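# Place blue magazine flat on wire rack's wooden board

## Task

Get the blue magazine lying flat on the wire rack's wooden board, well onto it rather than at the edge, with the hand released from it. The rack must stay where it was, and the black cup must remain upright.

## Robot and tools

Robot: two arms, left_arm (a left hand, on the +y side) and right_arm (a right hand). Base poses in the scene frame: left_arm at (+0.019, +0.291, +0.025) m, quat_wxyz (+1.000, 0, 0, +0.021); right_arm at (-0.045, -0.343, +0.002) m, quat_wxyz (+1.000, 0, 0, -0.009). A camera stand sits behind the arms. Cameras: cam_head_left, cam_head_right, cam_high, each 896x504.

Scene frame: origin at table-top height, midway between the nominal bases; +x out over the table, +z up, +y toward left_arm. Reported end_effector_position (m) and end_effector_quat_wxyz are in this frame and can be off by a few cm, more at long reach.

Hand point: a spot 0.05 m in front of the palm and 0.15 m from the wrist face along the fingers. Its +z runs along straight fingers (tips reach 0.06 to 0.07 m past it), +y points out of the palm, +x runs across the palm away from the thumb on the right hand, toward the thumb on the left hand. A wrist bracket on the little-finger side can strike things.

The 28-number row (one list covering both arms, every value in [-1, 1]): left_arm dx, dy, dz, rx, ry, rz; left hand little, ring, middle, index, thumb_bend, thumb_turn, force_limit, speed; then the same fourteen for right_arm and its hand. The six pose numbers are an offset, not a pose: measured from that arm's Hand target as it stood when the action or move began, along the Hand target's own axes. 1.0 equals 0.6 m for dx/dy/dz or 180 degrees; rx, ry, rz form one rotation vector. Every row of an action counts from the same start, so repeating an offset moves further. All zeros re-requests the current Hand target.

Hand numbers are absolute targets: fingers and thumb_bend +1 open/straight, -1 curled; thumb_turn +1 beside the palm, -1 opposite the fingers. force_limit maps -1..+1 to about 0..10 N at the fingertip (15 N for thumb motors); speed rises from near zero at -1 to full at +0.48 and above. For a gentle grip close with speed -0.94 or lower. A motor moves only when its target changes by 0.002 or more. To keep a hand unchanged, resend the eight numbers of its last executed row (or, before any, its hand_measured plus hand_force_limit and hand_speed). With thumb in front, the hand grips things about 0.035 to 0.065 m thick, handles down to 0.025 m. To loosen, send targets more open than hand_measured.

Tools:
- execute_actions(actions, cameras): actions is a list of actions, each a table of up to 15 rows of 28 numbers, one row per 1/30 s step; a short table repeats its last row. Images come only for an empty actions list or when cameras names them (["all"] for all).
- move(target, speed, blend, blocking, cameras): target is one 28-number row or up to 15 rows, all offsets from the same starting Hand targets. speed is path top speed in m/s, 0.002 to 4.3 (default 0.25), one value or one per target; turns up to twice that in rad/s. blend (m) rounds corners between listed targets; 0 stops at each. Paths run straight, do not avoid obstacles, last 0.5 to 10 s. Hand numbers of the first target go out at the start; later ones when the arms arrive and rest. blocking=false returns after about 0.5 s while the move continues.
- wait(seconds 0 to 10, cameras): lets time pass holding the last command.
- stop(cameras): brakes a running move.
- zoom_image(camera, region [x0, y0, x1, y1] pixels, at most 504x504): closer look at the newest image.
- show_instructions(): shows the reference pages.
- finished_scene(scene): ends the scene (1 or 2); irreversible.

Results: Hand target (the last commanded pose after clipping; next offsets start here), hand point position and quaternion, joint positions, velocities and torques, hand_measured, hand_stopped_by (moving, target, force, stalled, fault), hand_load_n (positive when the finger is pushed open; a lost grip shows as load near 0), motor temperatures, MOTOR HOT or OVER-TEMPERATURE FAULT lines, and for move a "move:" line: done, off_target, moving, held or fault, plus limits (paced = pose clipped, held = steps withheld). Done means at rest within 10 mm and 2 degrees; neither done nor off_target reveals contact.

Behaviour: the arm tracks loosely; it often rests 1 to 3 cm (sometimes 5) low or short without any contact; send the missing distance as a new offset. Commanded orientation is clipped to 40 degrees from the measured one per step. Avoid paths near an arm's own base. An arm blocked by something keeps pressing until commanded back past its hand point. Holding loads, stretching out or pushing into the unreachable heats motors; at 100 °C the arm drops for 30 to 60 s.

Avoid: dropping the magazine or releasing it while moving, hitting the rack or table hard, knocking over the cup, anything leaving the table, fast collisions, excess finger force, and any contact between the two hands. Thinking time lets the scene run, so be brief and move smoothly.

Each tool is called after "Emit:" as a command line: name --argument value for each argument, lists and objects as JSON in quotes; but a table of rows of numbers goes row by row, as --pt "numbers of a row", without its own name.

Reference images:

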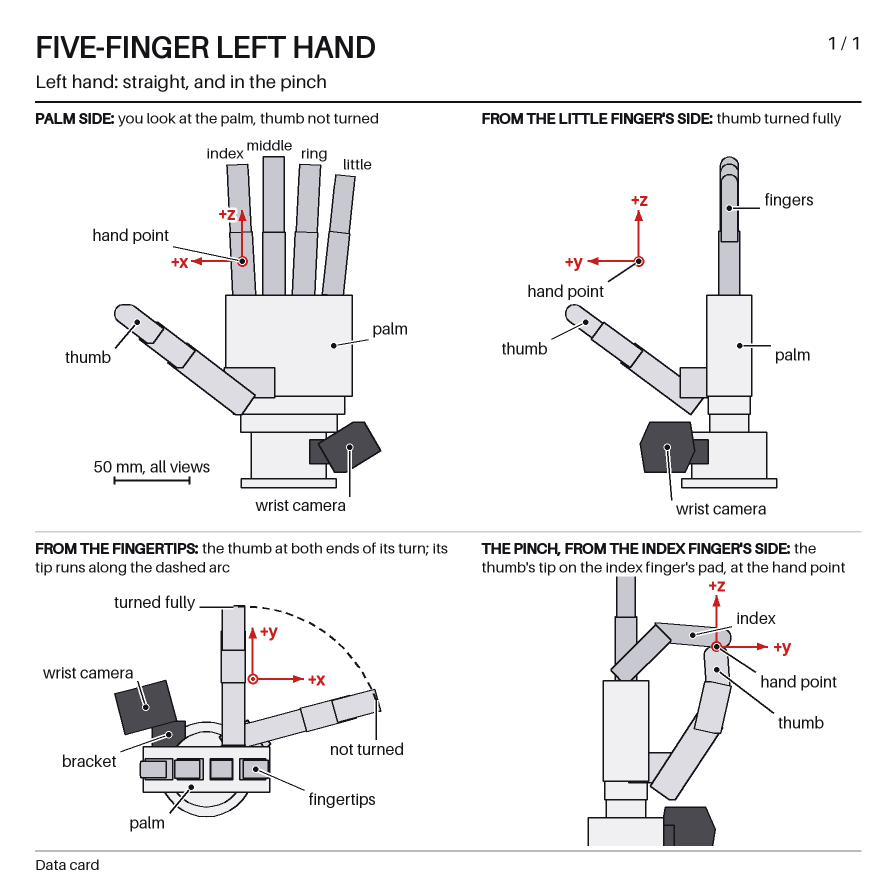

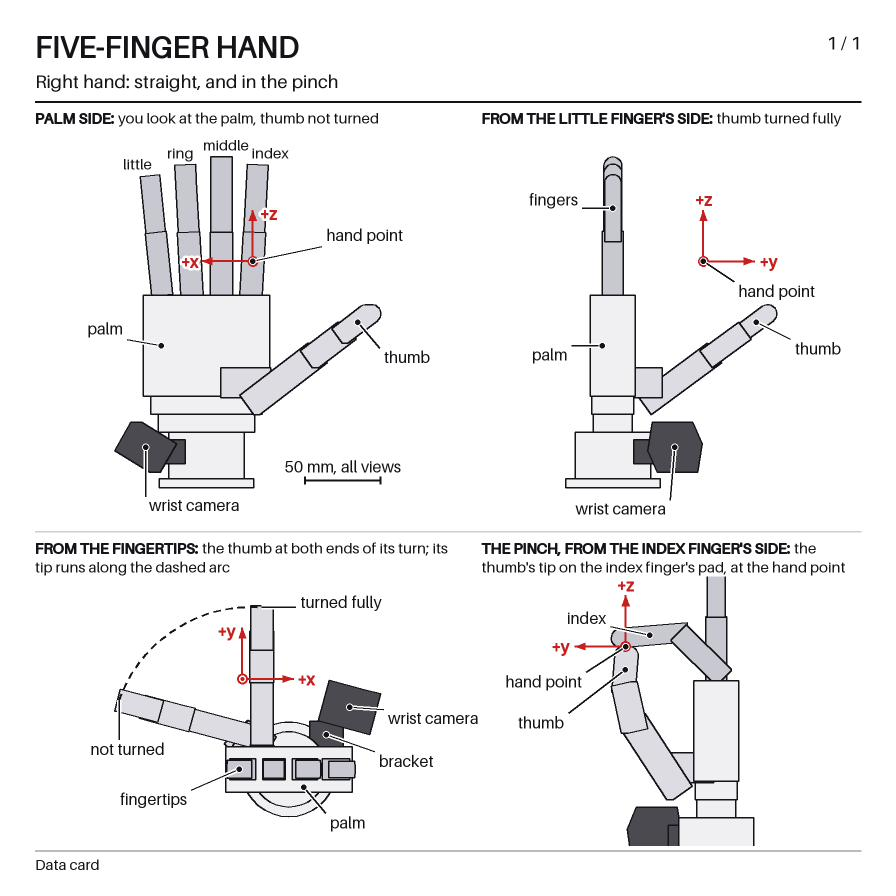

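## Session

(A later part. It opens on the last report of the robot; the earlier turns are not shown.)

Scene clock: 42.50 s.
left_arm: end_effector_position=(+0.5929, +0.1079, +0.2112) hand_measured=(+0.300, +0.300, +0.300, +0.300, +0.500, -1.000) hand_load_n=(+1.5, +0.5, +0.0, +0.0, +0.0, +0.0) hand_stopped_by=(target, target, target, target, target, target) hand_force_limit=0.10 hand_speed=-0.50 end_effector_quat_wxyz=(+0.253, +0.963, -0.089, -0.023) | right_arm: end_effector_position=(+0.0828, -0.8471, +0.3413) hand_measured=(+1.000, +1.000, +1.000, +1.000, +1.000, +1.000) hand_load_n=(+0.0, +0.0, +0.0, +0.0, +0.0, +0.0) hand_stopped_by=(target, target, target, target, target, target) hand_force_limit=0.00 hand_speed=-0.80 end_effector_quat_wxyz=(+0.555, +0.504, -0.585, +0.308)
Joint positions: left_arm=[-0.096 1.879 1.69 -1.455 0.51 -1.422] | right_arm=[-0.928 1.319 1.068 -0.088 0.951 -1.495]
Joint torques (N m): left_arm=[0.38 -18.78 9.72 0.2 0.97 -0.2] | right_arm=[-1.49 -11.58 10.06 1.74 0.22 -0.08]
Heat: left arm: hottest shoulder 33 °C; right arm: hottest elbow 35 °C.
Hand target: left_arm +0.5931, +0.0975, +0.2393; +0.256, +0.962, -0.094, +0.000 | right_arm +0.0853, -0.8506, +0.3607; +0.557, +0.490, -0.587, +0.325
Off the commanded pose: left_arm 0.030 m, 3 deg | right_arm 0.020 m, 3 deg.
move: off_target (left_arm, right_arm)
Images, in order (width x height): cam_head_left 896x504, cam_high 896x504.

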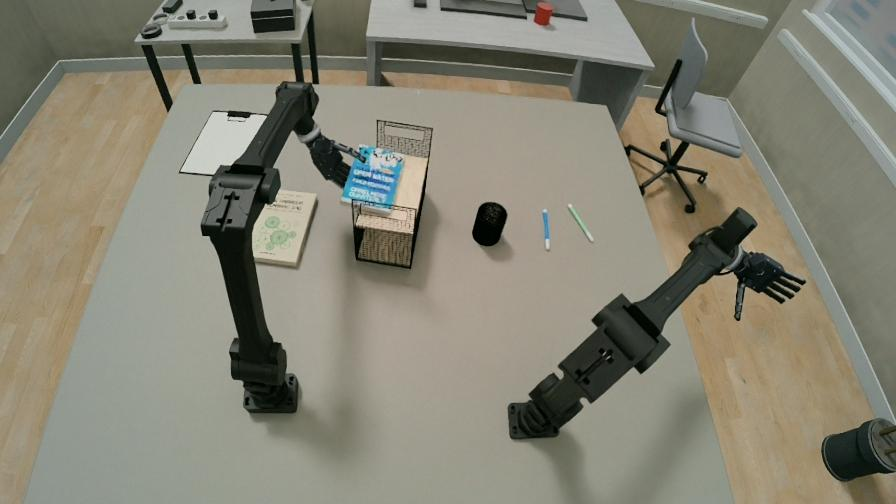

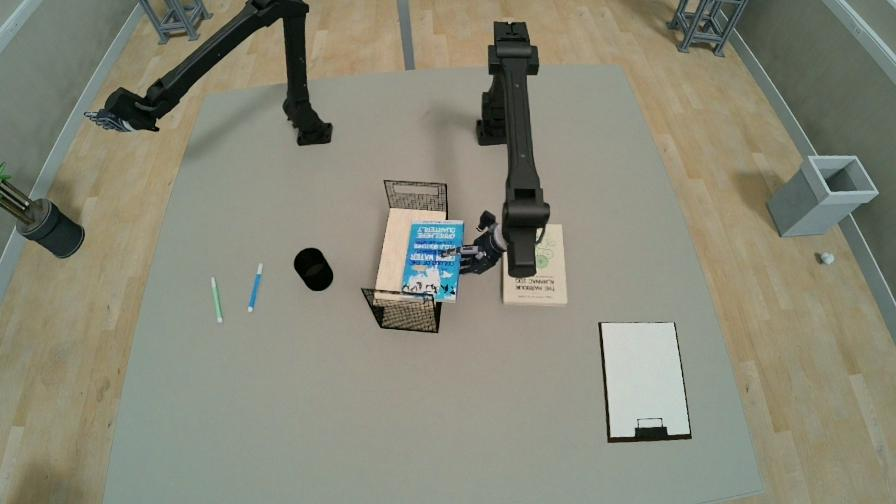

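Emit:
move --target '[0,0,0,0,0,0,0.9,0.9,0.9,0.9,0.5,-1,0.1,-0.7,0,0,0,0,0,0,1,1,1,1,1,1,0,-0.8]' --speed 0.05 --cameras '["cam_head_left", "cam_high"]'

Emit:
zoom_image --camera "cam_head_left" --region '[310, 100, 450, 275]'

Scene clock: 43.87 s.
left_arm: end_effector_position=(+0.5924, +0.1061, +0.2175) hand_measured=(+0.900, +0.900, +0.900, +0.900, +0.500, -1.000) hand_load_n=(+0.0, +0.0, +0.0, +0.5, -0.5, +0.0) hand_stopped_by=(target, target, target, target, target, target) hand_force_limit=0.10 hand_speed=-0.70 end_effector_quat_wxyz=(+0.255, +0.963, -0.088, -0.019) | right_arm: end_effector_position=(+0.0828, -0.8471, +0.3413) hand_measured=(+1.000, +1.000, +1.000, +1.000, +1.000, +1.000) hand_load_n=(+0.0, +0.0, +0.0, +0.0, +0.0, +0.0) hand_stopped_by=(target, target, target, target, target, target) hand_force_limit=0.00 hand_speed=-0.80 end_effector_quat_wxyz=(+0.555, +0.504, -0.585, +0.308)
Joint positions: left_arm=[-0.099 1.869 1.69 -1.455 0.514 -1.429] | right_arm=[-0.928 1.319 1.068 -0.088 0.951 -1.495]
Joint torques (N m): left_arm=[1.08 -17.38 9.81 0.01 0.7 -0.13] | right_arm=[-1.44 -11.63 10.06 1.78 0.21 -0.08]
Heat: left arm: hottest shoulder 33 °C; right arm: hottest elbow 35 °C.
Hand target: left_arm +0.5931, +0.0976, +0.2393; +0.256, +0.962, -0.094, +0.000 | right_arm +0.0853, -0.8506, +0.3607; +0.557, +0.490, -0.587, +0.325
Off the commanded pose: left_arm 0.023 m, 2 deg | right_arm 0.020 m, 3 deg.
move: off_target (left_arm, right_arm)
Images, in order (width x height): cam_head_left 896x504, cam_high 896x504.

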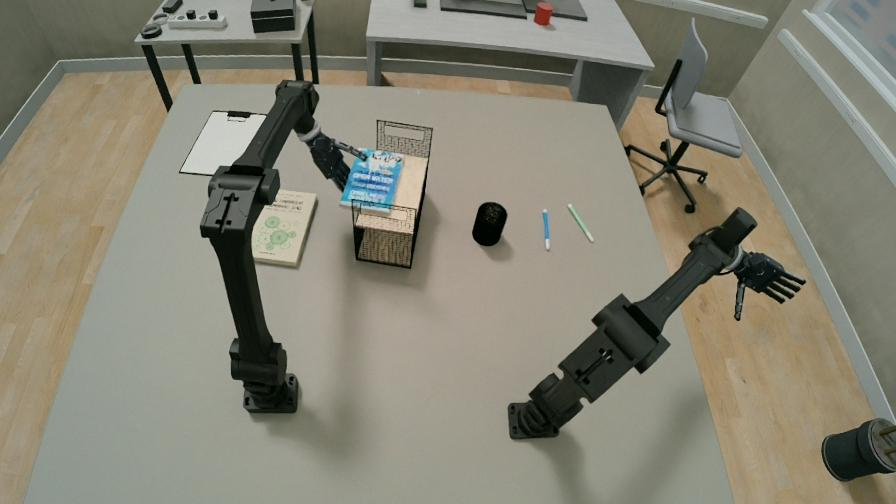

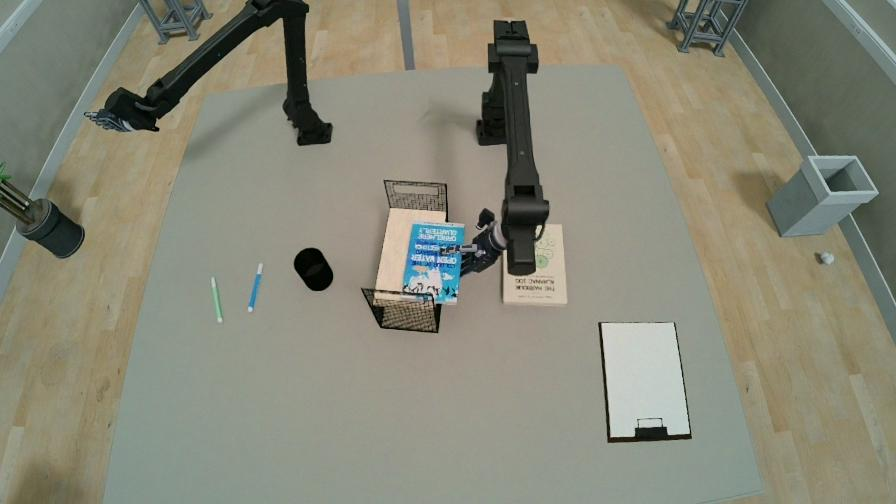

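Scaled by 2.880 from the camera's 896x504 image, which has a finer 1280x720 frame.

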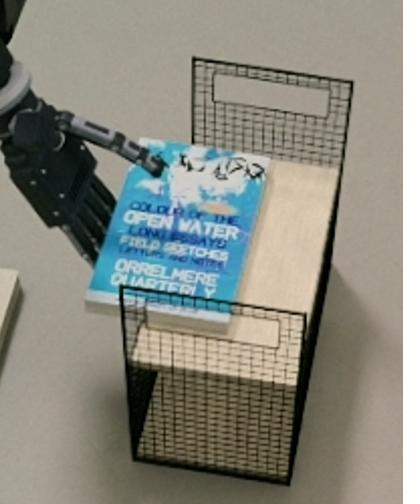

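Emit:
move --target '[-0.008,-0.109,-0.0623,0,0,0,0.9,0.9,0.9,0.9,0.5,-1,0.1,-0.7,0,0,0,0,0,0,1,1,1,1,1,1,0,-0.8]' --speed 0.1

Emit:
move --target '[0,0,0,0,0,0,0.3,0.3,0.3,0.3,0.8,-1,0,0,0,0,0,0,0,0,1,1,1,1,1,1,0,-0.8]' --speed 0.1 --cameras '["cam_head_left", "cam_high"]'

Emit:
zoom_image --camera "cam_high" --region '[370, 170, 540, 340]'

Emit:
zoom_image --camera "cam_head_left" --region '[310, 100, 450, 275]'

Scene clock: 45.77 s.
left_arm: end_effector_position=(+0.5906, +0.1696, +0.2256) hand_measured=(+0.900, +0.900, +0.900, +0.900, +0.500, -1.000) hand_load_n=(+0.0, +0.0, +0.0, +0.5, +0.0, +0.0) hand_stopped_by=(target, target, target, target, target, target) hand_force_limit=0.10 hand_speed=-0.70 end_effector_quat_wxyz=(+0.259, +0.962, -0.084, -0.017) | right_arm: end_effector_position=(+0.0828, -0.8471, +0.3413) hand_measured=(+1.000, +1.000, +1.000, +1.000, +1.000, +1.000) hand_load_n=(+0.0, +0.0, +0.0, +0.0, +0.0, +0.0) hand_stopped_by=(target, target, target, target, target, target) hand_force_limit=0.00 hand_speed=-0.80 end_effector_quat_wxyz=(+0.555, +0.504, -0.585, +0.308)
Joint positions: left_arm=[0.015 1.869 1.708 -1.53 0.512 -1.307] | right_arm=[-0.928 1.319 1.068 -0.088 0.951 -1.495]
Joint torques (N m): left_arm=[1.96 -14.92 12.96 -0.53 0.5 0.11] | right_arm=[-1.49 -11.58 10.06 1.78 0.21 -0.08]
Heat: left arm: hottest shoulder 33 °C; right arm: hottest elbow 35 °C.
Hand target: left_arm +0.6020, +0.1725, +0.2394; +0.256, +0.962, -0.094, +0.000 | right_arm +0.0853, -0.8506, +0.3607; +0.557, +0.490, -0.587, +0.325
Off the commanded pose: left_arm 0.018 m, 2 deg | right_arm 0.020 m, 3 deg.
move: off_target (left_arm, right_arm)

Scene clock: 46.30 s.
left_arm: end_effector_position=(+0.5905, +0.1696, +0.2256) hand_measured=(+0.300, +0.300, +0.300, +0.300, +0.800, -1.000) hand_load_n=(+0.0, +0.0, +0.0, +0.0, -0.5, +0.0) hand_stopped_by=(target, target, target, target, target, target) hand_force_limit=0.00 hand_speed=0.00 end_effector_quat_wxyz=(+0.259, +0.962, -0.085, -0.017) | right_arm: end_effector_position=(+0.0828, -0.8471, +0.3413) hand_measured=(+1.000, +1.000, +1.000, +1.000, +1.000, +1.000) hand_load_n=(+0.0, +0.0, +0.0, +0.0, +0.0, +0.0) hand_stopped_by=(target, target, target, target, target, target) hand_force_limit=0.00 hand_speed=-0.80 end_effector_quat_wxyz=(+0.555, +0.504, -0.585, +0.308)
Joint positions: left_arm=[0.015 1.869 1.708 -1.53 0.512 -1.306] | right_arm=[-0.928 1.319 1.068 -0.088 0.951 -1.495]
Joint torques (N m): left_arm=[1.49 -15.33 12.96 -0.62 0.52 0.13] | right_arm=[-1.49 -11.52 10.07 1.77 0.21 -0.08]
Heat: left arm: hottest shoulder 33 °C; right arm: hottest elbow 35 °C.
Hand target: left_arm +0.6020, +0.1725, +0.2393; +0.256, +0.962, -0.094, +0.000 | right_arm +0.0853, -0.8506, +0.3607; +0.557, +0.490, -0.587, +0.325
Off the commanded pose: left_arm 0.018 m, 2 deg | right_arm 0.020 m, 3 deg.
move: off_target (left_arm, right_arm)
Images, in order (width x height): cam_head_left 896x504, cam_high 896x504.

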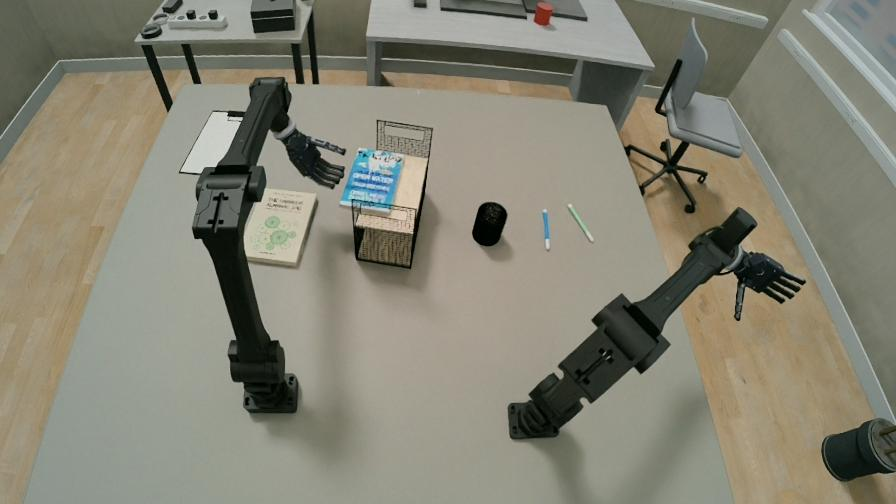

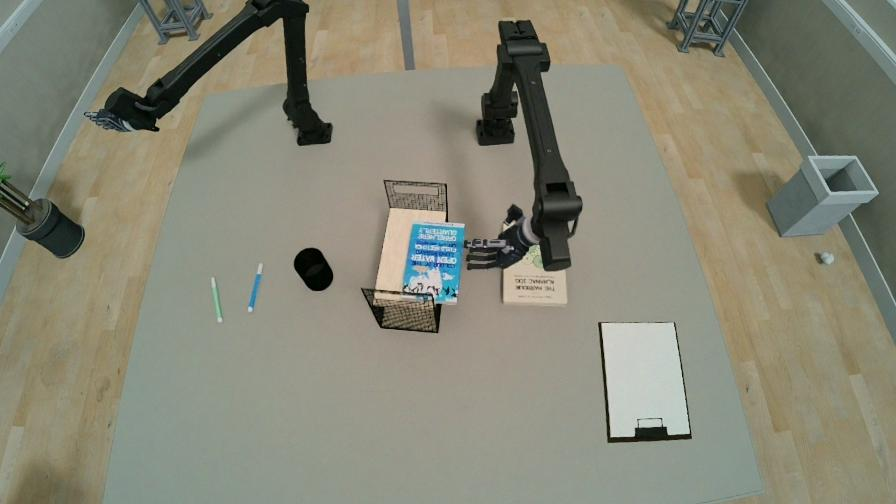

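Scaled by 2.965 from the camera's 896x504 image, which has a finer 1280x720 frame.

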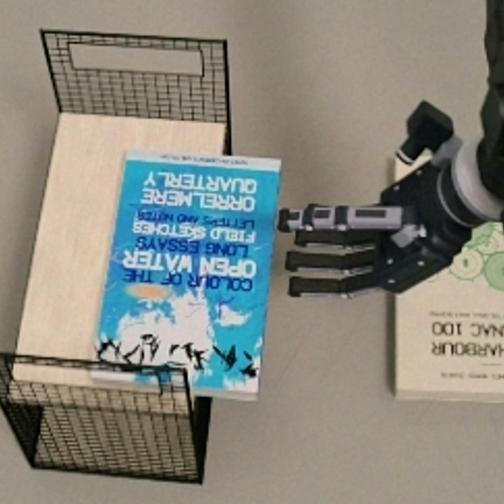

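Scaled by 2.880 from the camera's 896x504 image, which has a finer 1280x720 frame.

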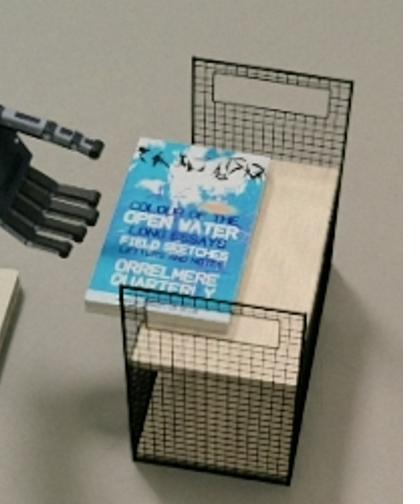

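Emit:
move --target '[0.0342,0.0012,0.0025,0,0,0,0.3,0.3,0.3,0.3,0.8,-1,0,0,0,0,0,0,0,0,1,1,1,1,1,1,0,-0.8]' --speed 0.1

Scene clock: 47.90 s.
left_arm: end_effector_position=(+0.6113, +0.1708, +0.2268) hand_measured=(+0.300, +0.300, +0.300, +0.300, +0.800, -1.000) hand_load_n=(+0.0, +0.0, +0.0, +0.0, +0.0, +0.0) hand_stopped_by=(target, target, target, target, target, target) hand_force_limit=0.00 hand_speed=0.00 end_effector_quat_wxyz=(+0.258, +0.962, -0.086, -0.013) | right_arm: end_effector_position=(+0.0828, -0.8471, +0.3413) hand_measured=(+1.000, +1.000, +1.000, +1.000, +1.000, +1.000) hand_load_n=(+0.0, +0.0, +0.0, +0.0, +0.0, +0.0) hand_stopped_by=(target, target, target, target, target, target) hand_force_limit=0.00 hand_speed=-0.80 end_effector_quat_wxyz=(+0.555, +0.504, -0.585, +0.308)
Joint positions: left_arm=[0.015 1.921 1.789 -1.551 0.512 -1.306] | right_arm=[-0.928 1.319 1.068 -0.088 0.951 -1.495]
Joint torques (N m): left_arm=[1.03 -15.85 12.97 -0.38 0.54 0.01] | right_arm=[-1.32 -11.63 10.06 1.77 0.2 -0.08]
Heat: left arm: hottest shoulder 33 °C; right arm: hottest elbow 36 °C.
Hand target: left_arm +0.6220, +0.1675, +0.2395; +0.256, +0.962, -0.094, +0.000 | right_arm +0.0853, -0.8506, +0.3607; +0.557, +0.490, -0.587, +0.325
Off the commanded pose: left_arm 0.017 m, 2 deg | right_arm 0.020 m, 3 deg.
move: off_target (left_arm, right_arm)

Emit:
move --target '[0.0039,0.0582,0.0332,0,0,0,0.3,0.3,0.3,0.3,0.8,-1,0,0,0,0,0,0,0,0,1,1,1,1,1,1,0,-0.8]' --speed 0.06 --cameras '["cam_head_left", "cam_high"]'

Emit:
zoom_image --camera "cam_high" --region '[370, 170, 540, 340]'

Emit:
zoom_image --camera "cam_head_left" --region '[310, 100, 450, 275]'

Scene clock: 49.37 s.
left_arm: end_effector_position=(+0.6134, +0.1431, +0.2259) hand_measured=(+0.300, +0.300, +0.300, +0.300, +0.800, -1.000) hand_load_n=(+0.0, +0.5, -0.5, +0.0, +0.0, +0.0) hand_stopped_by=(target, target, target, target, target, target) hand_force_limit=0.00 hand_speed=0.00 end_effector_quat_wxyz=(+0.256, +0.963, -0.087, -0.015) | right_arm: end_effector_position=(+0.0828, -0.8471, +0.3413) hand_measured=(+1.000, +1.000, +1.000, +1.000, +1.000, +1.000) hand_load_n=(+0.0, +0.5, +0.0, +0.0, +0.0, +0.0) hand_stopped_by=(target, target, target, target, target, target) hand_force_limit=0.00 hand_speed=-0.80 end_effector_quat_wxyz=(+0.555, +0.504, -0.585, +0.308)
Joint positions: left_arm=[-0.033 1.921 1.789 -1.527 0.512 -1.36] | right_arm=[-0.928 1.319 1.068 -0.088 0.951 -1.495]
Joint torques (N m): left_arm=[-0.62 -17.61 9.98 0.53 0.79 -0.19] | right_arm=[-1.49 -11.58 10.07 1.77 0.21 -0.08]
Heat: left arm: hottest shoulder 33 °C; right arm: hottest elbow 36 °C.
Hand target: left_arm +0.6170, +0.1275, +0.2395; +0.256, +0.962, -0.094, +0.000 | right_arm +0.0853, -0.8506, +0.3607; +0.557, +0.490, -0.587, +0.325
Off the commanded pose: left_arm 0.021 m, 2 deg | right_arm 0.020 m, 3 deg.
move: off_target (left_arm, right_arm)
Images, in order (width x height): cam_head_left 896x504, cam_high 896x504.

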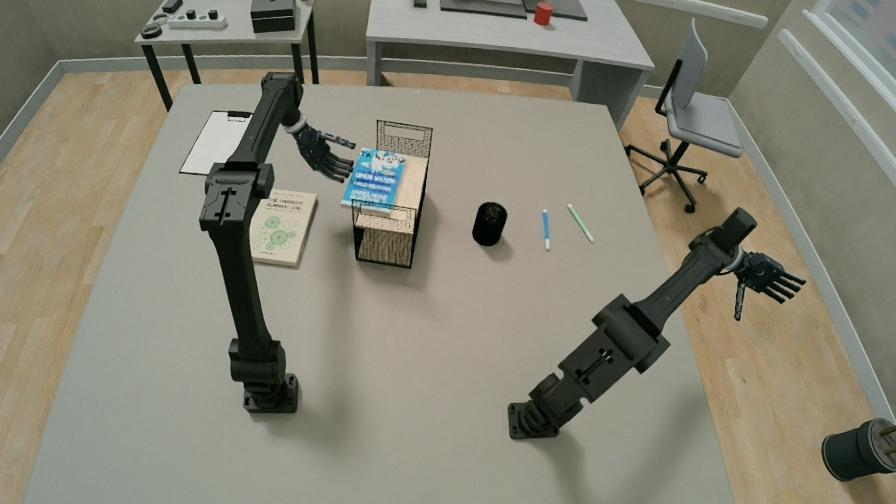

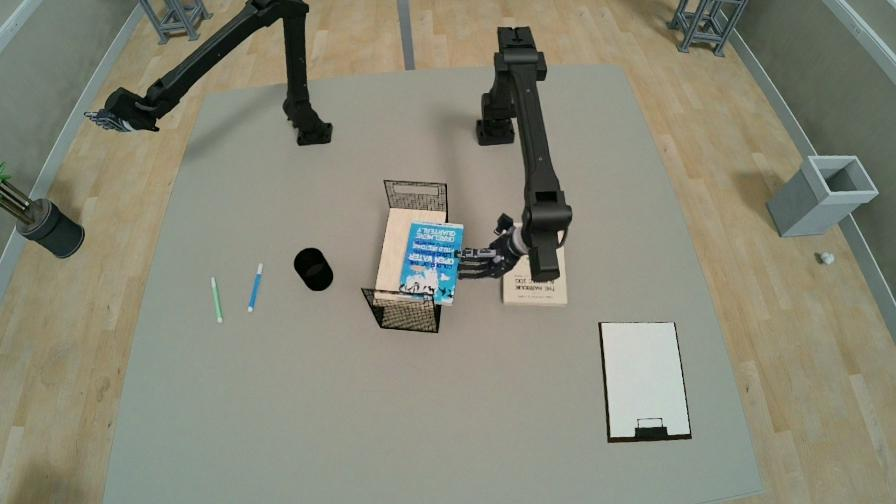

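Scaled by 2.965 from the camera's 896x504 image, which has a finer 1280x720 frame.

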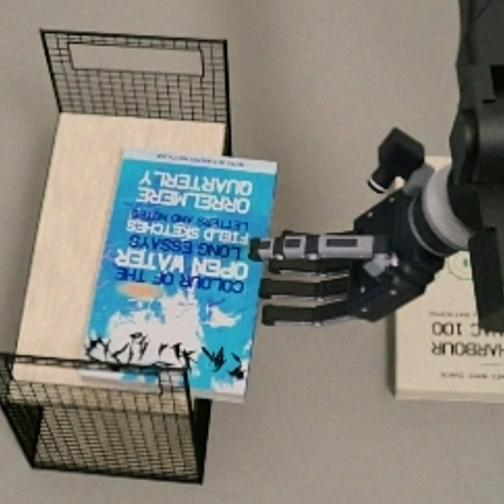

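Scaled by 2.880 from the camera's 896x504 image, which has a finer 1280x720 frame.

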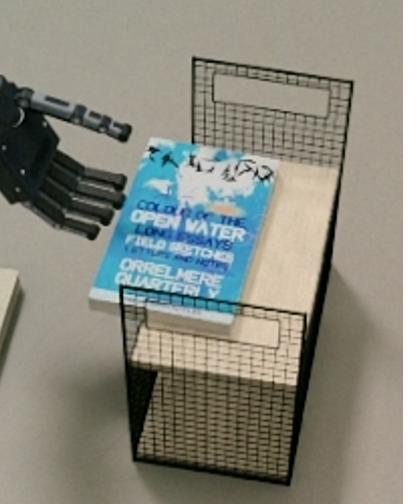

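Emit:
move --pt "-0.0106 -0.0496 -0.0287 0 0 0 0.3 0.3 0.3 0.3 0.8 -1 0 0 0 0 0 0 0 0 1 1 1 1 1 1 0 -0.8" --pt "-0.0842 -0.0361 -0.0251 0 0 0 0.3 0.3 0.3 0.3 0.8 -1 0 0 0 0 0 0 0 0 1 1 1 1 1 1 0 -0.8" --speed 0.1 --blend 0.01

Scene clock: 51.20 s.
left_arm: end_effector_position=(+0.5696, +0.1556, +0.2255) hand_measured=(+0.300, +0.300, +0.300, +0.300, +0.800, -1.000) hand_load_n=(+0.0, +0.0, +0.0, +0.5, +0.0, +0.0) hand_stopped_by=(target, target, target, target, target, target) hand_force_limit=0.00 hand_speed=0.00 end_effector_quat_wxyz=(+0.258, +0.962, -0.089, -0.021) | right_arm: end_effector_position=(+0.0828, -0.8471, +0.3413) hand_measured=(+1.000, +1.000, +1.000, +1.000, +1.000, +1.000) hand_load_n=(+0.0, +0.0, +0.0, +0.0, +0.0, +0.0) hand_stopped_by=(target, target, target, target, target, target) hand_force_limit=0.00 hand_speed=-0.80 end_effector_quat_wxyz=(+0.555, +0.504, -0.585, +0.308)
Joint positions: left_arm=[-0.009 1.817 1.633 -1.505 0.512 -1.324] | right_arm=[-0.928 1.319 1.068 -0.088 0.951 -1.495]
Joint torques (N m): left_arm=[2.55 -16.44 9.21 0.21 0.58 0.12] | right_arm=[-1.44 -11.63 10.09 1.74 0.21 -0.09]
Heat: left arm: hottest shoulder 33 °C; right arm: hottest elbow 36 °C.
Hand target: left_arm +0.5720, +0.1624, +0.2395; +0.256, +0.962, -0.094, +0.000 | right_arm +0.0853, -0.8506, +0.3607; +0.557, +0.490, -0.587, +0.325
Off the commanded pose: left_arm 0.016 m, 3 deg | right_arm 0.020 m, 3 deg.
move: off_target (left_arm, right_arm)

Emit:
move --target '[0.007,0.065,0.0373,0,0,0,0.3,0.3,0.3,0.3,0.8,-1,0,0,0,0,0,0,0,0,1,1,1,1,1,1,0,-0.8]' --speed 0.06 --cameras '["cam_head_left", "cam_high"]'

Emit:
zoom_image --camera "cam_high" --region '[370, 170, 540, 340]'

Emit:
zoom_image --camera "cam_head_left" --region '[310, 100, 450, 275]'

Scene clock: 52.73 s.
left_arm: end_effector_position=(+0.5677, +0.1279, +0.2199) hand_measured=(+0.300, +0.300, +0.300, +0.300, +0.800, -1.000) hand_load_n=(+0.5, +0.0, +0.5, +0.0, +0.0, +0.0) hand_stopped_by=(target, target, target, target, target, target) hand_force_limit=0.00 hand_speed=0.00 end_effector_quat_wxyz=(+0.255, +0.963, -0.089, -0.019) | right_arm: end_effector_position=(+0.0828, -0.8471, +0.3413) hand_measured=(+1.000, +1.000, +1.000, +1.000, +1.000, +1.000) hand_load_n=(+0.0, +0.0, +0.0, +0.0, +0.0, +0.0) hand_stopped_by=(target, target, target, target, target, target) hand_force_limit=0.00 hand_speed=-0.80 end_effector_quat_wxyz=(+0.555, +0.504, -0.585, +0.308)
Joint positions: left_arm=[-0.061 1.805 1.604 -1.453 0.511 -1.384] | right_arm=[-0.928 1.319 1.068 -0.088 0.951 -1.495]
Joint torques (N m): left_arm=[-0.15 -17.08 9.09 0.44 0.86 -0.14] | right_arm=[-1.49 -11.75 10.06 1.73 0.21 -0.09]
Heat: left arm: hottest shoulder 33 °C; right arm: hottest elbow 36 °C.
Hand target: left_arm +0.5680, +0.1174, +0.2393; +0.256, +0.962, -0.094, +0.000 | right_arm +0.0853, -0.8506, +0.3607; +0.557, +0.490, -0.587, +0.325
Off the commanded pose: left_arm 0.022 m, 2 deg | right_arm 0.020 m, 3 deg.
move: off_target (left_arm, right_arm)
Images, in order (width x height): cam_head_left 896x504, cam_high 896x504.

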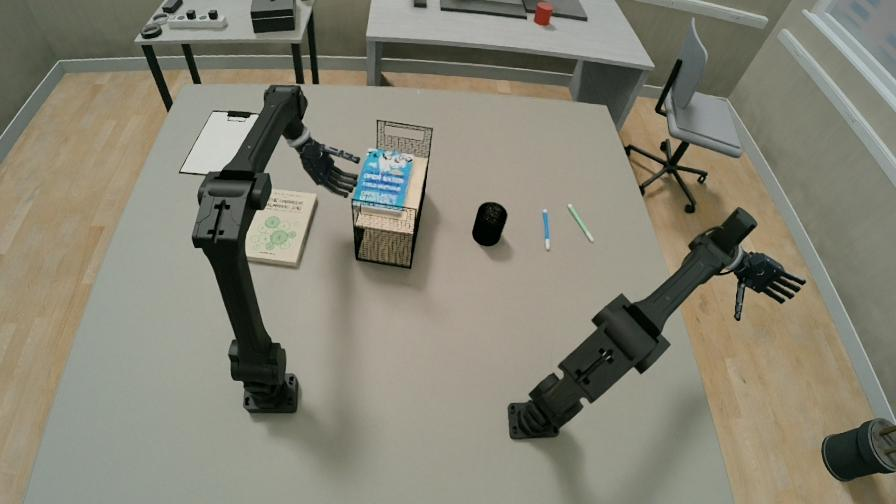

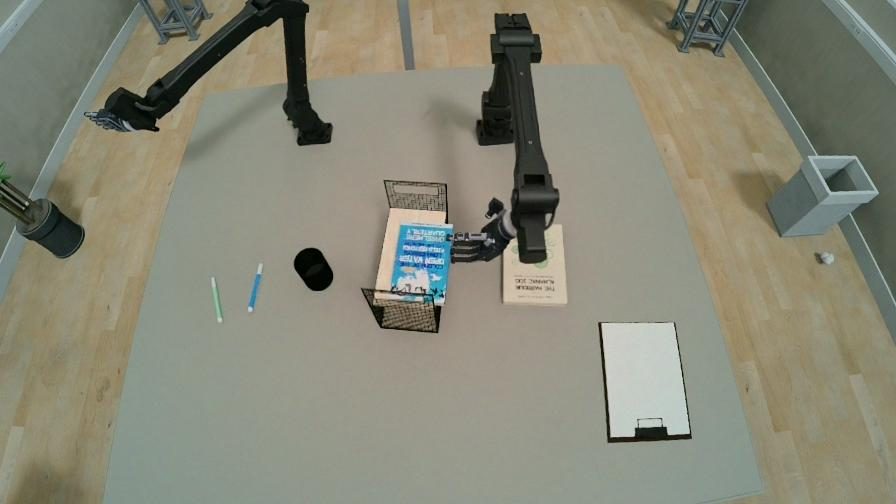

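Scaled by 2.965 from the camera's 896x504 image, which has a finer 1280x720 frame.

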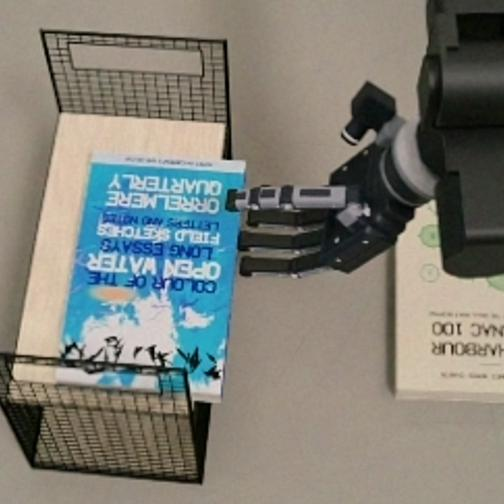

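Scaled by 2.880 from the camera's 896x504 image, which has a finer 1280x720 frame.

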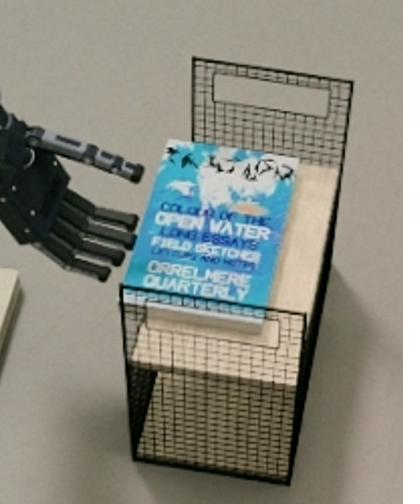

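Emit:
move --target '[0.0202,-0.0163,-0.0467,0,0,0,0.3,0.3,0.3,0.3,0.8,-1,0,0,0,0,0,0,0,0,1,1,1,1,1,1,0,-0.8]' --speed 0.08

Scene clock: 54.40 s.
left_arm: end_effector_position=(+0.5704, +0.1311, +0.2420) hand_measured=(+0.300, +0.300, +0.300, +0.300, +0.800, -1.000) hand_load_n=(+0.0, +0.5, +0.0, +0.0, +0.0, +0.0) hand_stopped_by=(target, target, target, target, target, target) hand_force_limit=0.00 hand_speed=0.00 end_effector_quat_wxyz=(+0.255, +0.963, -0.089, -0.021) | right_arm: end_effector_position=(+0.0828, -0.8471, +0.3413) hand_measured=(+1.000, +1.000, +1.000, +1.000, +1.000, +1.000) hand_load_n=(+0.0, +0.0, +0.0, +0.0, +0.0, +0.0) hand_stopped_by=(target, target, target, target, target, target) hand_force_limit=0.00 hand_speed=-0.80 end_effector_quat_wxyz=(+0.555, +0.504, -0.585, +0.308)
Joint positions: left_arm=[-0.055 1.805 1.663 -1.52 0.511 -1.377] | right_arm=[-0.928 1.319 1.068 -0.088 0.951 -1.495]
Joint torques (N m): left_arm=[2.96 -14.86 12.97 -0.49 0.68 0.09] | right_arm=[-1.49 -11.69 10.06 1.74 0.21 -0.08]
Heat: left arm: hottest shoulder 33 °C; right arm: hottest elbow 36 °C.
Hand target: left_arm +0.5830, +0.1375, +0.2593; +0.256, +0.962, -0.094, +0.000 | right_arm +0.0853, -0.8506, +0.3607; +0.557, +0.490, -0.587, +0.325
Off the commanded pose: left_arm 0.022 m, 2 deg | right_arm 0.020 m, 3 deg.
move: off_target (left_arm, right_arm)

Emit:
move --target '[0.0107,-0.0278,0.0442,0,0,0,0.3,0.3,0.3,0.3,0.8,-1,0,0,0,0,0,0,0,0,1,1,1,1,1,1,0,-0.8]' --speed 0.08

Scene clock: 55.60 s.
left_arm: end_effector_position=(+0.5830, +0.1309, +0.2250) hand_measured=(+0.300, +0.300, +0.300, +0.300, +0.800, -1.000) hand_load_n=(+0.0, +0.0, +0.0, +0.0, +0.0, +0.0) hand_stopped_by=(target, target, target, target, target, target) hand_force_limit=0.00 hand_speed=0.00 end_effector_quat_wxyz=(+0.255, +0.963, -0.091, -0.013) | right_arm: end_effector_position=(+0.0828, -0.8471, +0.3413) hand_measured=(+1.000, +1.000, +1.000, +1.000, +1.000, +1.000) hand_load_n=(+0.0, +0.0, +0.0, +0.0, +0.0, +0.0) hand_stopped_by=(target, target, target, target, target, target) hand_force_limit=0.00 hand_speed=-0.80 end_effector_quat_wxyz=(+0.555, +0.504, -0.585, +0.308)
Joint positions: left_arm=[-0.055 1.836 1.663 -1.471 0.511 -1.376] | right_arm=[-0.928 1.319 1.068 -0.088 0.951 -1.495]
Joint torques (N m): left_arm=[1.96 -14.97 10.28 0.24 0.73 0.11] | right_arm=[-1.49 -11.58 10.07 1.76 0.21 -0.09]
Heat: left arm: hottest shoulder 33 °C; right arm: hottest elbow 37 °C.
Hand target: left_arm +0.5910, +0.1373, +0.2284; +0.256, +0.962, -0.094, +0.000 | right_arm +0.0853, -0.8506, +0.3607; +0.557, +0.490, -0.587, +0.325
Off the commanded pose: left_arm 0.011 m, 2 deg | right_arm 0.020 m, 3 deg.
move: off_target (left_arm, right_arm)

Emit:
move --target '[0.0048,0.0572,0.0212,0,0,0,0.3,0.3,0.3,0.3,0.8,-1,0,0,0,0,0,0,0,0,1,1,1,1,1,1,0,-0.8]' --speed 0.06 --cameras '["cam_head_left", "cam_high"]'

Emit:
zoom_image --camera "cam_high" --region '[370, 170, 540, 340]'

Emit:
zoom_image --camera "cam_head_left" --region '[310, 100, 450, 275]'

Scene clock: 56.97 s.
left_arm: end_effector_position=(+0.5867, +0.1167, +0.2249) hand_measured=(+0.300, +0.300, +0.300, +0.300, +0.800, -1.000) hand_load_n=(+0.0, +0.0, -1.0, +0.5, +0.0, +0.0) hand_stopped_by=(target, target, target, target, target, target) hand_force_limit=0.00 hand_speed=0.00 end_effector_quat_wxyz=(+0.254, +0.963, -0.087, -0.009) | right_arm: end_effector_position=(+0.0828, -0.8471, +0.3413) hand_measured=(+1.000, +1.000, +1.000, +1.000, +1.000, +1.000) hand_load_n=(+0.0, +0.0, +0.0, +0.0, +0.0, +0.0) hand_stopped_by=(target, target, target, target, target, target) hand_force_limit=0.00 hand_speed=-0.80 end_effector_quat_wxyz=(+0.555, +0.504, -0.585, +0.308)
Joint positions: left_arm=[-0.081 1.836 1.663 -1.446 0.513 -1.416] | right_arm=[-0.928 1.319 1.068 -0.088 0.951 -1.495]
Joint torques (N m): left_arm=[-0.67 -16.5 9.42 0.2 0.77 -0.22] | right_arm=[-1.44 -11.75 10.04 1.76 0.2 -0.09]
Heat: left arm: hottest shoulder 33 °C; right arm: hottest elbow 37 °C.
Hand target: left_arm +0.5871, +0.1014, +0.2344; +0.256, +0.962, -0.094, +0.000 | right_arm +0.0853, -0.8506, +0.3607; +0.557, +0.490, -0.587, +0.325
Off the commanded pose: left_arm 0.018 m, 1 deg | right_arm 0.020 m, 3 deg.
move: off_target (left_arm, right_arm)
Images, in order (width x height): cam_head_left 896x504, cam_high 896x504.

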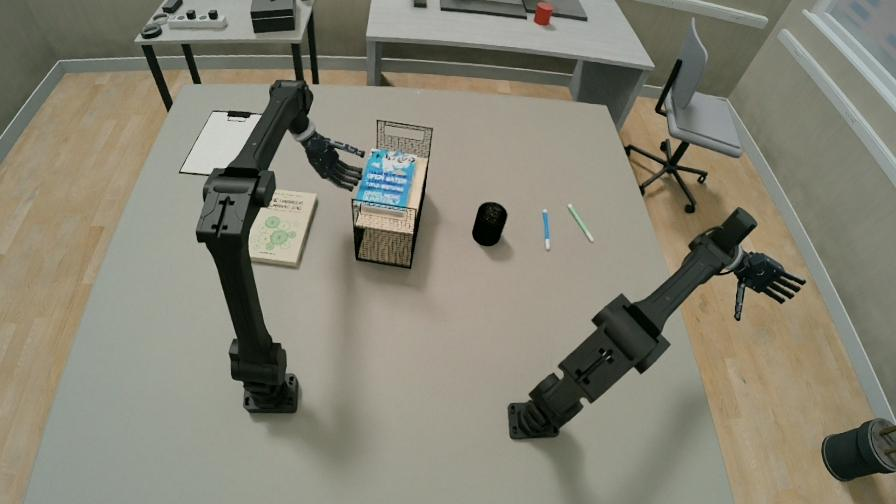

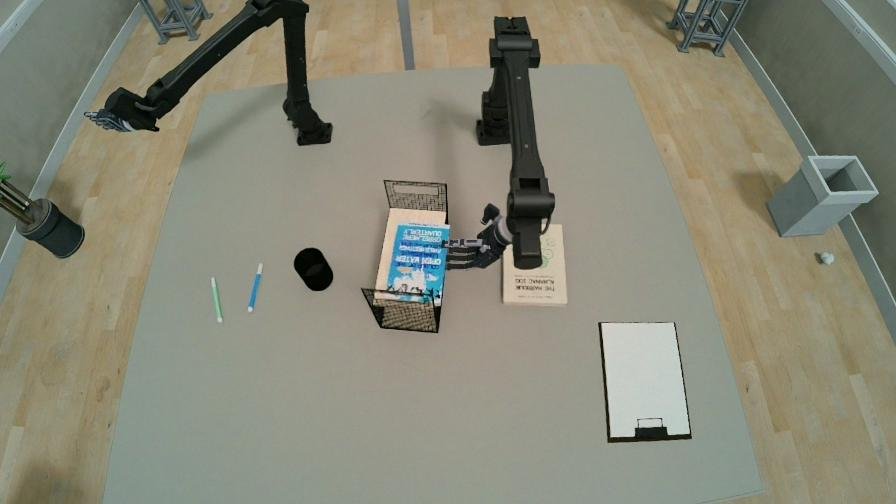

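Scaled by 2.965 from the camera's 896x504 image, which has a finer 1280x720 frame.

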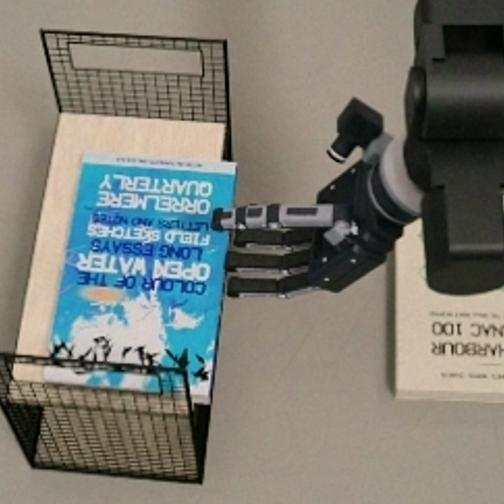

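Scaled by 2.880 from the camera's 896x504 image, which has a finer 1280x720 frame.

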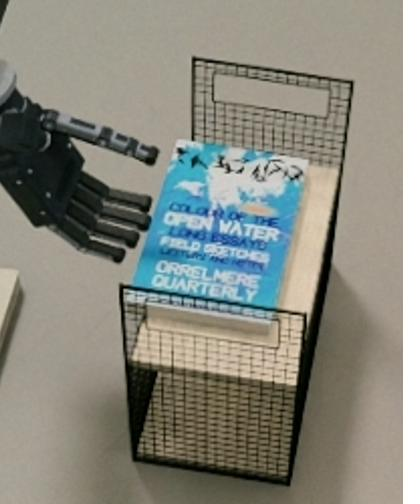

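Emit:
move --target '[-0.0077,0.0303,0.0112,0,0,0,0.3,0.3,0.3,0.3,0.8,-1,0,0,0,0,0,0,0,0,1,1,1,1,1,1,0,-0.8]' --speed 0.06 --cameras '["cam_head_left", "cam_high"]'

Emit:
zoom_image --camera "cam_high" --region '[370, 170, 540, 340]'

Emit:
zoom_image --camera "cam_head_left" --region '[310, 100, 450, 275]'

Scene clock: 58.23 s.
left_arm: end_effector_position=(+0.5815, +0.0965, +0.2218) hand_measured=(+0.300, +0.300, +0.300, +0.300, +0.800, -1.000) hand_load_n=(+0.0, +0.0, -0.5, +0.0, +0.0, +0.0) hand_stopped_by=(target, target, target, target, target, target) hand_force_limit=0.00 hand_speed=0.00 end_effector_quat_wxyz=(+0.254, +0.963, -0.087, -0.013) | right_arm: end_effector_position=(+0.0828, -0.8471, +0.3413) hand_measured=(+1.000, +1.000, +1.000, +1.000, +1.000, +1.000) hand_load_n=(+0.0, +0.0, +0.0, +0.0, +0.0, +0.0) hand_stopped_by=(target, target, target, target, target, target) hand_force_limit=0.00 hand_speed=-0.80 end_effector_quat_wxyz=(+0.555, +0.504, -0.585, +0.308)
Joint positions: left_arm=[-0.118 1.828 1.644 -1.423 0.513 -1.458] | right_arm=[-0.928 1.319 1.068 -0.088 0.951 -1.495]
Joint torques (N m): left_arm=[-0.21 -17.55 8.79 0.31 0.81 -0.22] | right_arm=[-1.44 -11.58 10.06 1.74 0.22 -0.08]
Heat: left arm: hottest shoulder 33 °C; right arm: hottest elbow 37 °C.
Hand target: left_arm +0.5789, +0.0834, +0.2374; +0.256, +0.962, -0.094, +0.000 | right_arm +0.0853, -0.8506, +0.3607; +0.557, +0.490, -0.587, +0.325
Off the commanded pose: left_arm 0.020 m, 2 deg | right_arm 0.020 m, 3 deg.
move: off_target (left_arm, right_arm)
Images, in order (width x height): cam_head_left 896x504, cam_high 896x504.

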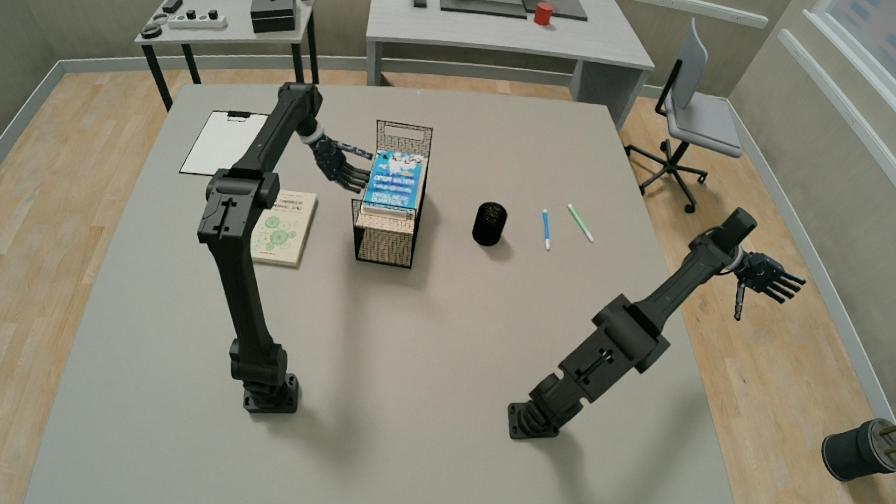

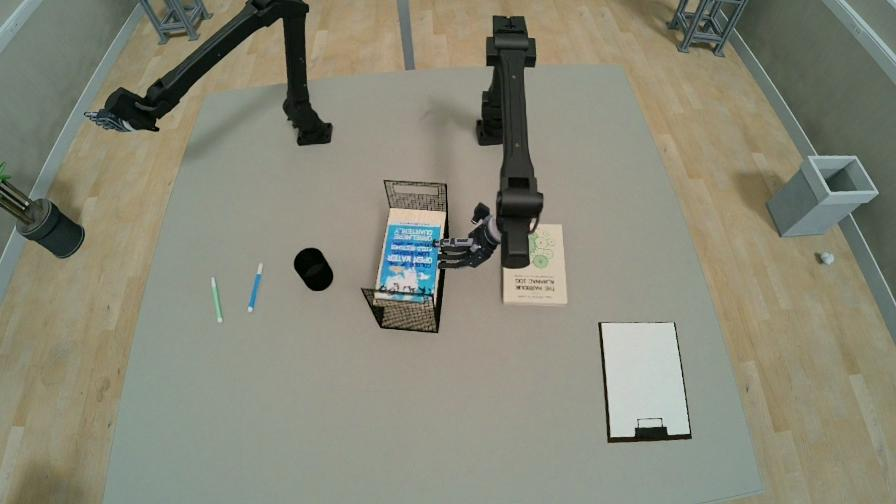

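Scaled by 2.965 from the camera's 896x504 image, which has a finer 1280x720 frame.

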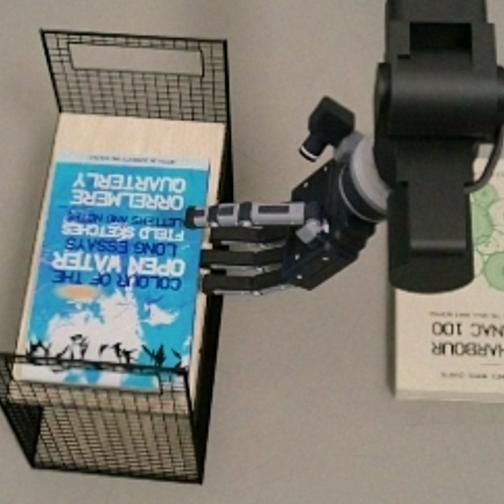

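Scaled by 2.880 from the camera's 896x504 image, which has a finer 1280x720 frame.

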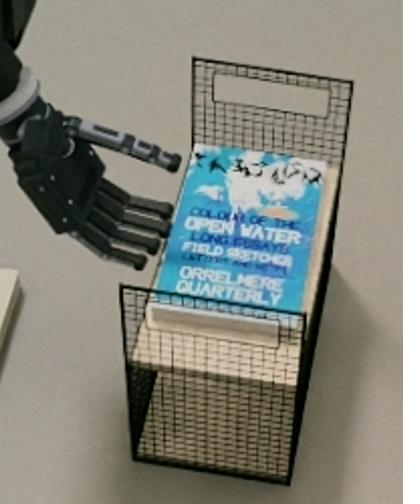

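Emit:
move --target '[-0.0065,-0.102,-0.0582,0,0,0,0.3,0.3,0.3,0.3,0.8,-1,0,0,0,0,0,0,0,0,1,1,1,1,1,1,0,-0.8]' --speed 0.12 --cameras '["cam_head_left", "cam_high"]'

Emit:
zoom_image --camera "cam_high" --region '[370, 170, 540, 340]'

Emit:
zoom_image --camera "cam_head_left" --region '[310, 100, 450, 275]'

Scene clock: 59.90 s.
left_arm: end_effector_position=(+0.5777, +0.1529, +0.2232) hand_measured=(+0.300, +0.300, +0.300, +0.300, +0.800, -1.000) hand_load_n=(+0.0, +0.0, +0.0, +0.0, +0.0, +0.0) hand_stopped_by=(target, target, target, target, target, target) hand_force_limit=0.00 hand_speed=0.00 end_effector_quat_wxyz=(+0.258, +0.962, -0.083, -0.017) | right_arm: end_effector_position=(+0.0828, -0.8471, +0.3413) hand_measured=(+1.000, +1.000, +1.000, +1.000, +1.000, +1.000) hand_load_n=(+0.0, +0.0, +0.0, +0.0, +0.0, +0.0) hand_stopped_by=(target, target, target, target, target, target) hand_force_limit=0.00 hand_speed=-0.80 end_effector_quat_wxyz=(+0.555, +0.504, -0.585, +0.308)
Joint positions: left_arm=[-0.014 1.828 1.644 -1.488 0.513 -1.345] | right_arm=[-0.928 1.319 1.068 -0.088 0.951 -1.495]
Joint torques (N m): left_arm=[1.38 -14.74 12.57 -0.36 0.56 0.03] | right_arm=[-1.55 -11.75 10.09 1.74 0.21 -0.08]
Heat: left arm: hottest shoulder 33 °C; right arm: hottest elbow 37 °C.
Hand target: left_arm +0.5878, +0.1535, +0.2374; +0.256, +0.962, -0.094, +0.000 | right_arm +0.0853, -0.8506, +0.3607; +0.557, +0.490, -0.587, +0.325
Off the commanded pose: left_arm 0.017 m, 2 deg | right_arm 0.020 m, 3 deg.
move: off_target (left_arm, right_arm)
Images, in order (width x height): cam_head_left 896x504, cam_high 896x504.

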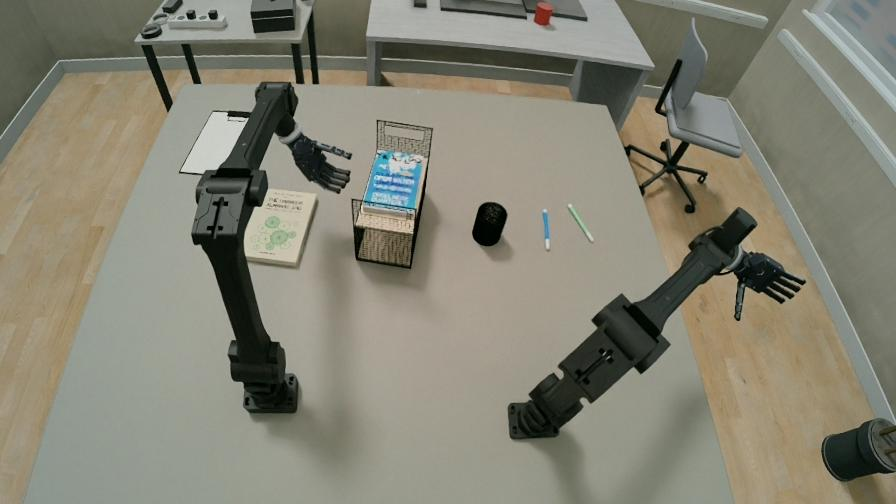

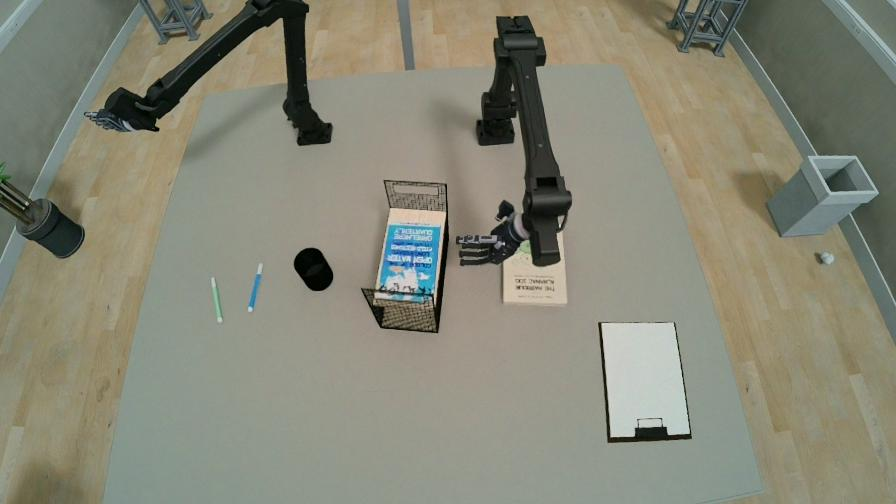

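Scaled by 2.965 from the camera's 896x504 image, which has a finer 1280x720 frame.

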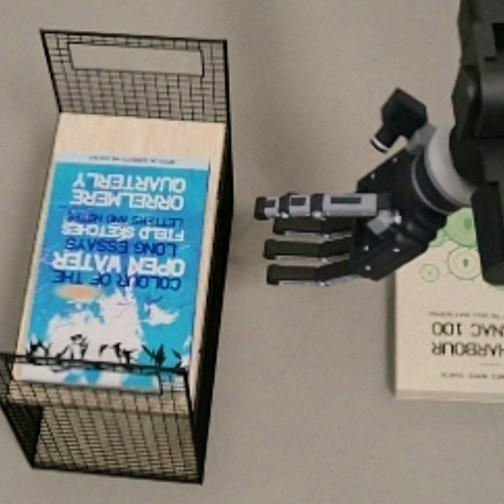

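Scaled by 2.880 from the camera's 896x504 image, which has a finer 1280x720 frame.

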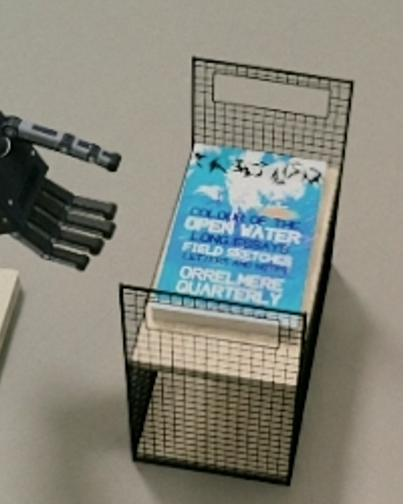

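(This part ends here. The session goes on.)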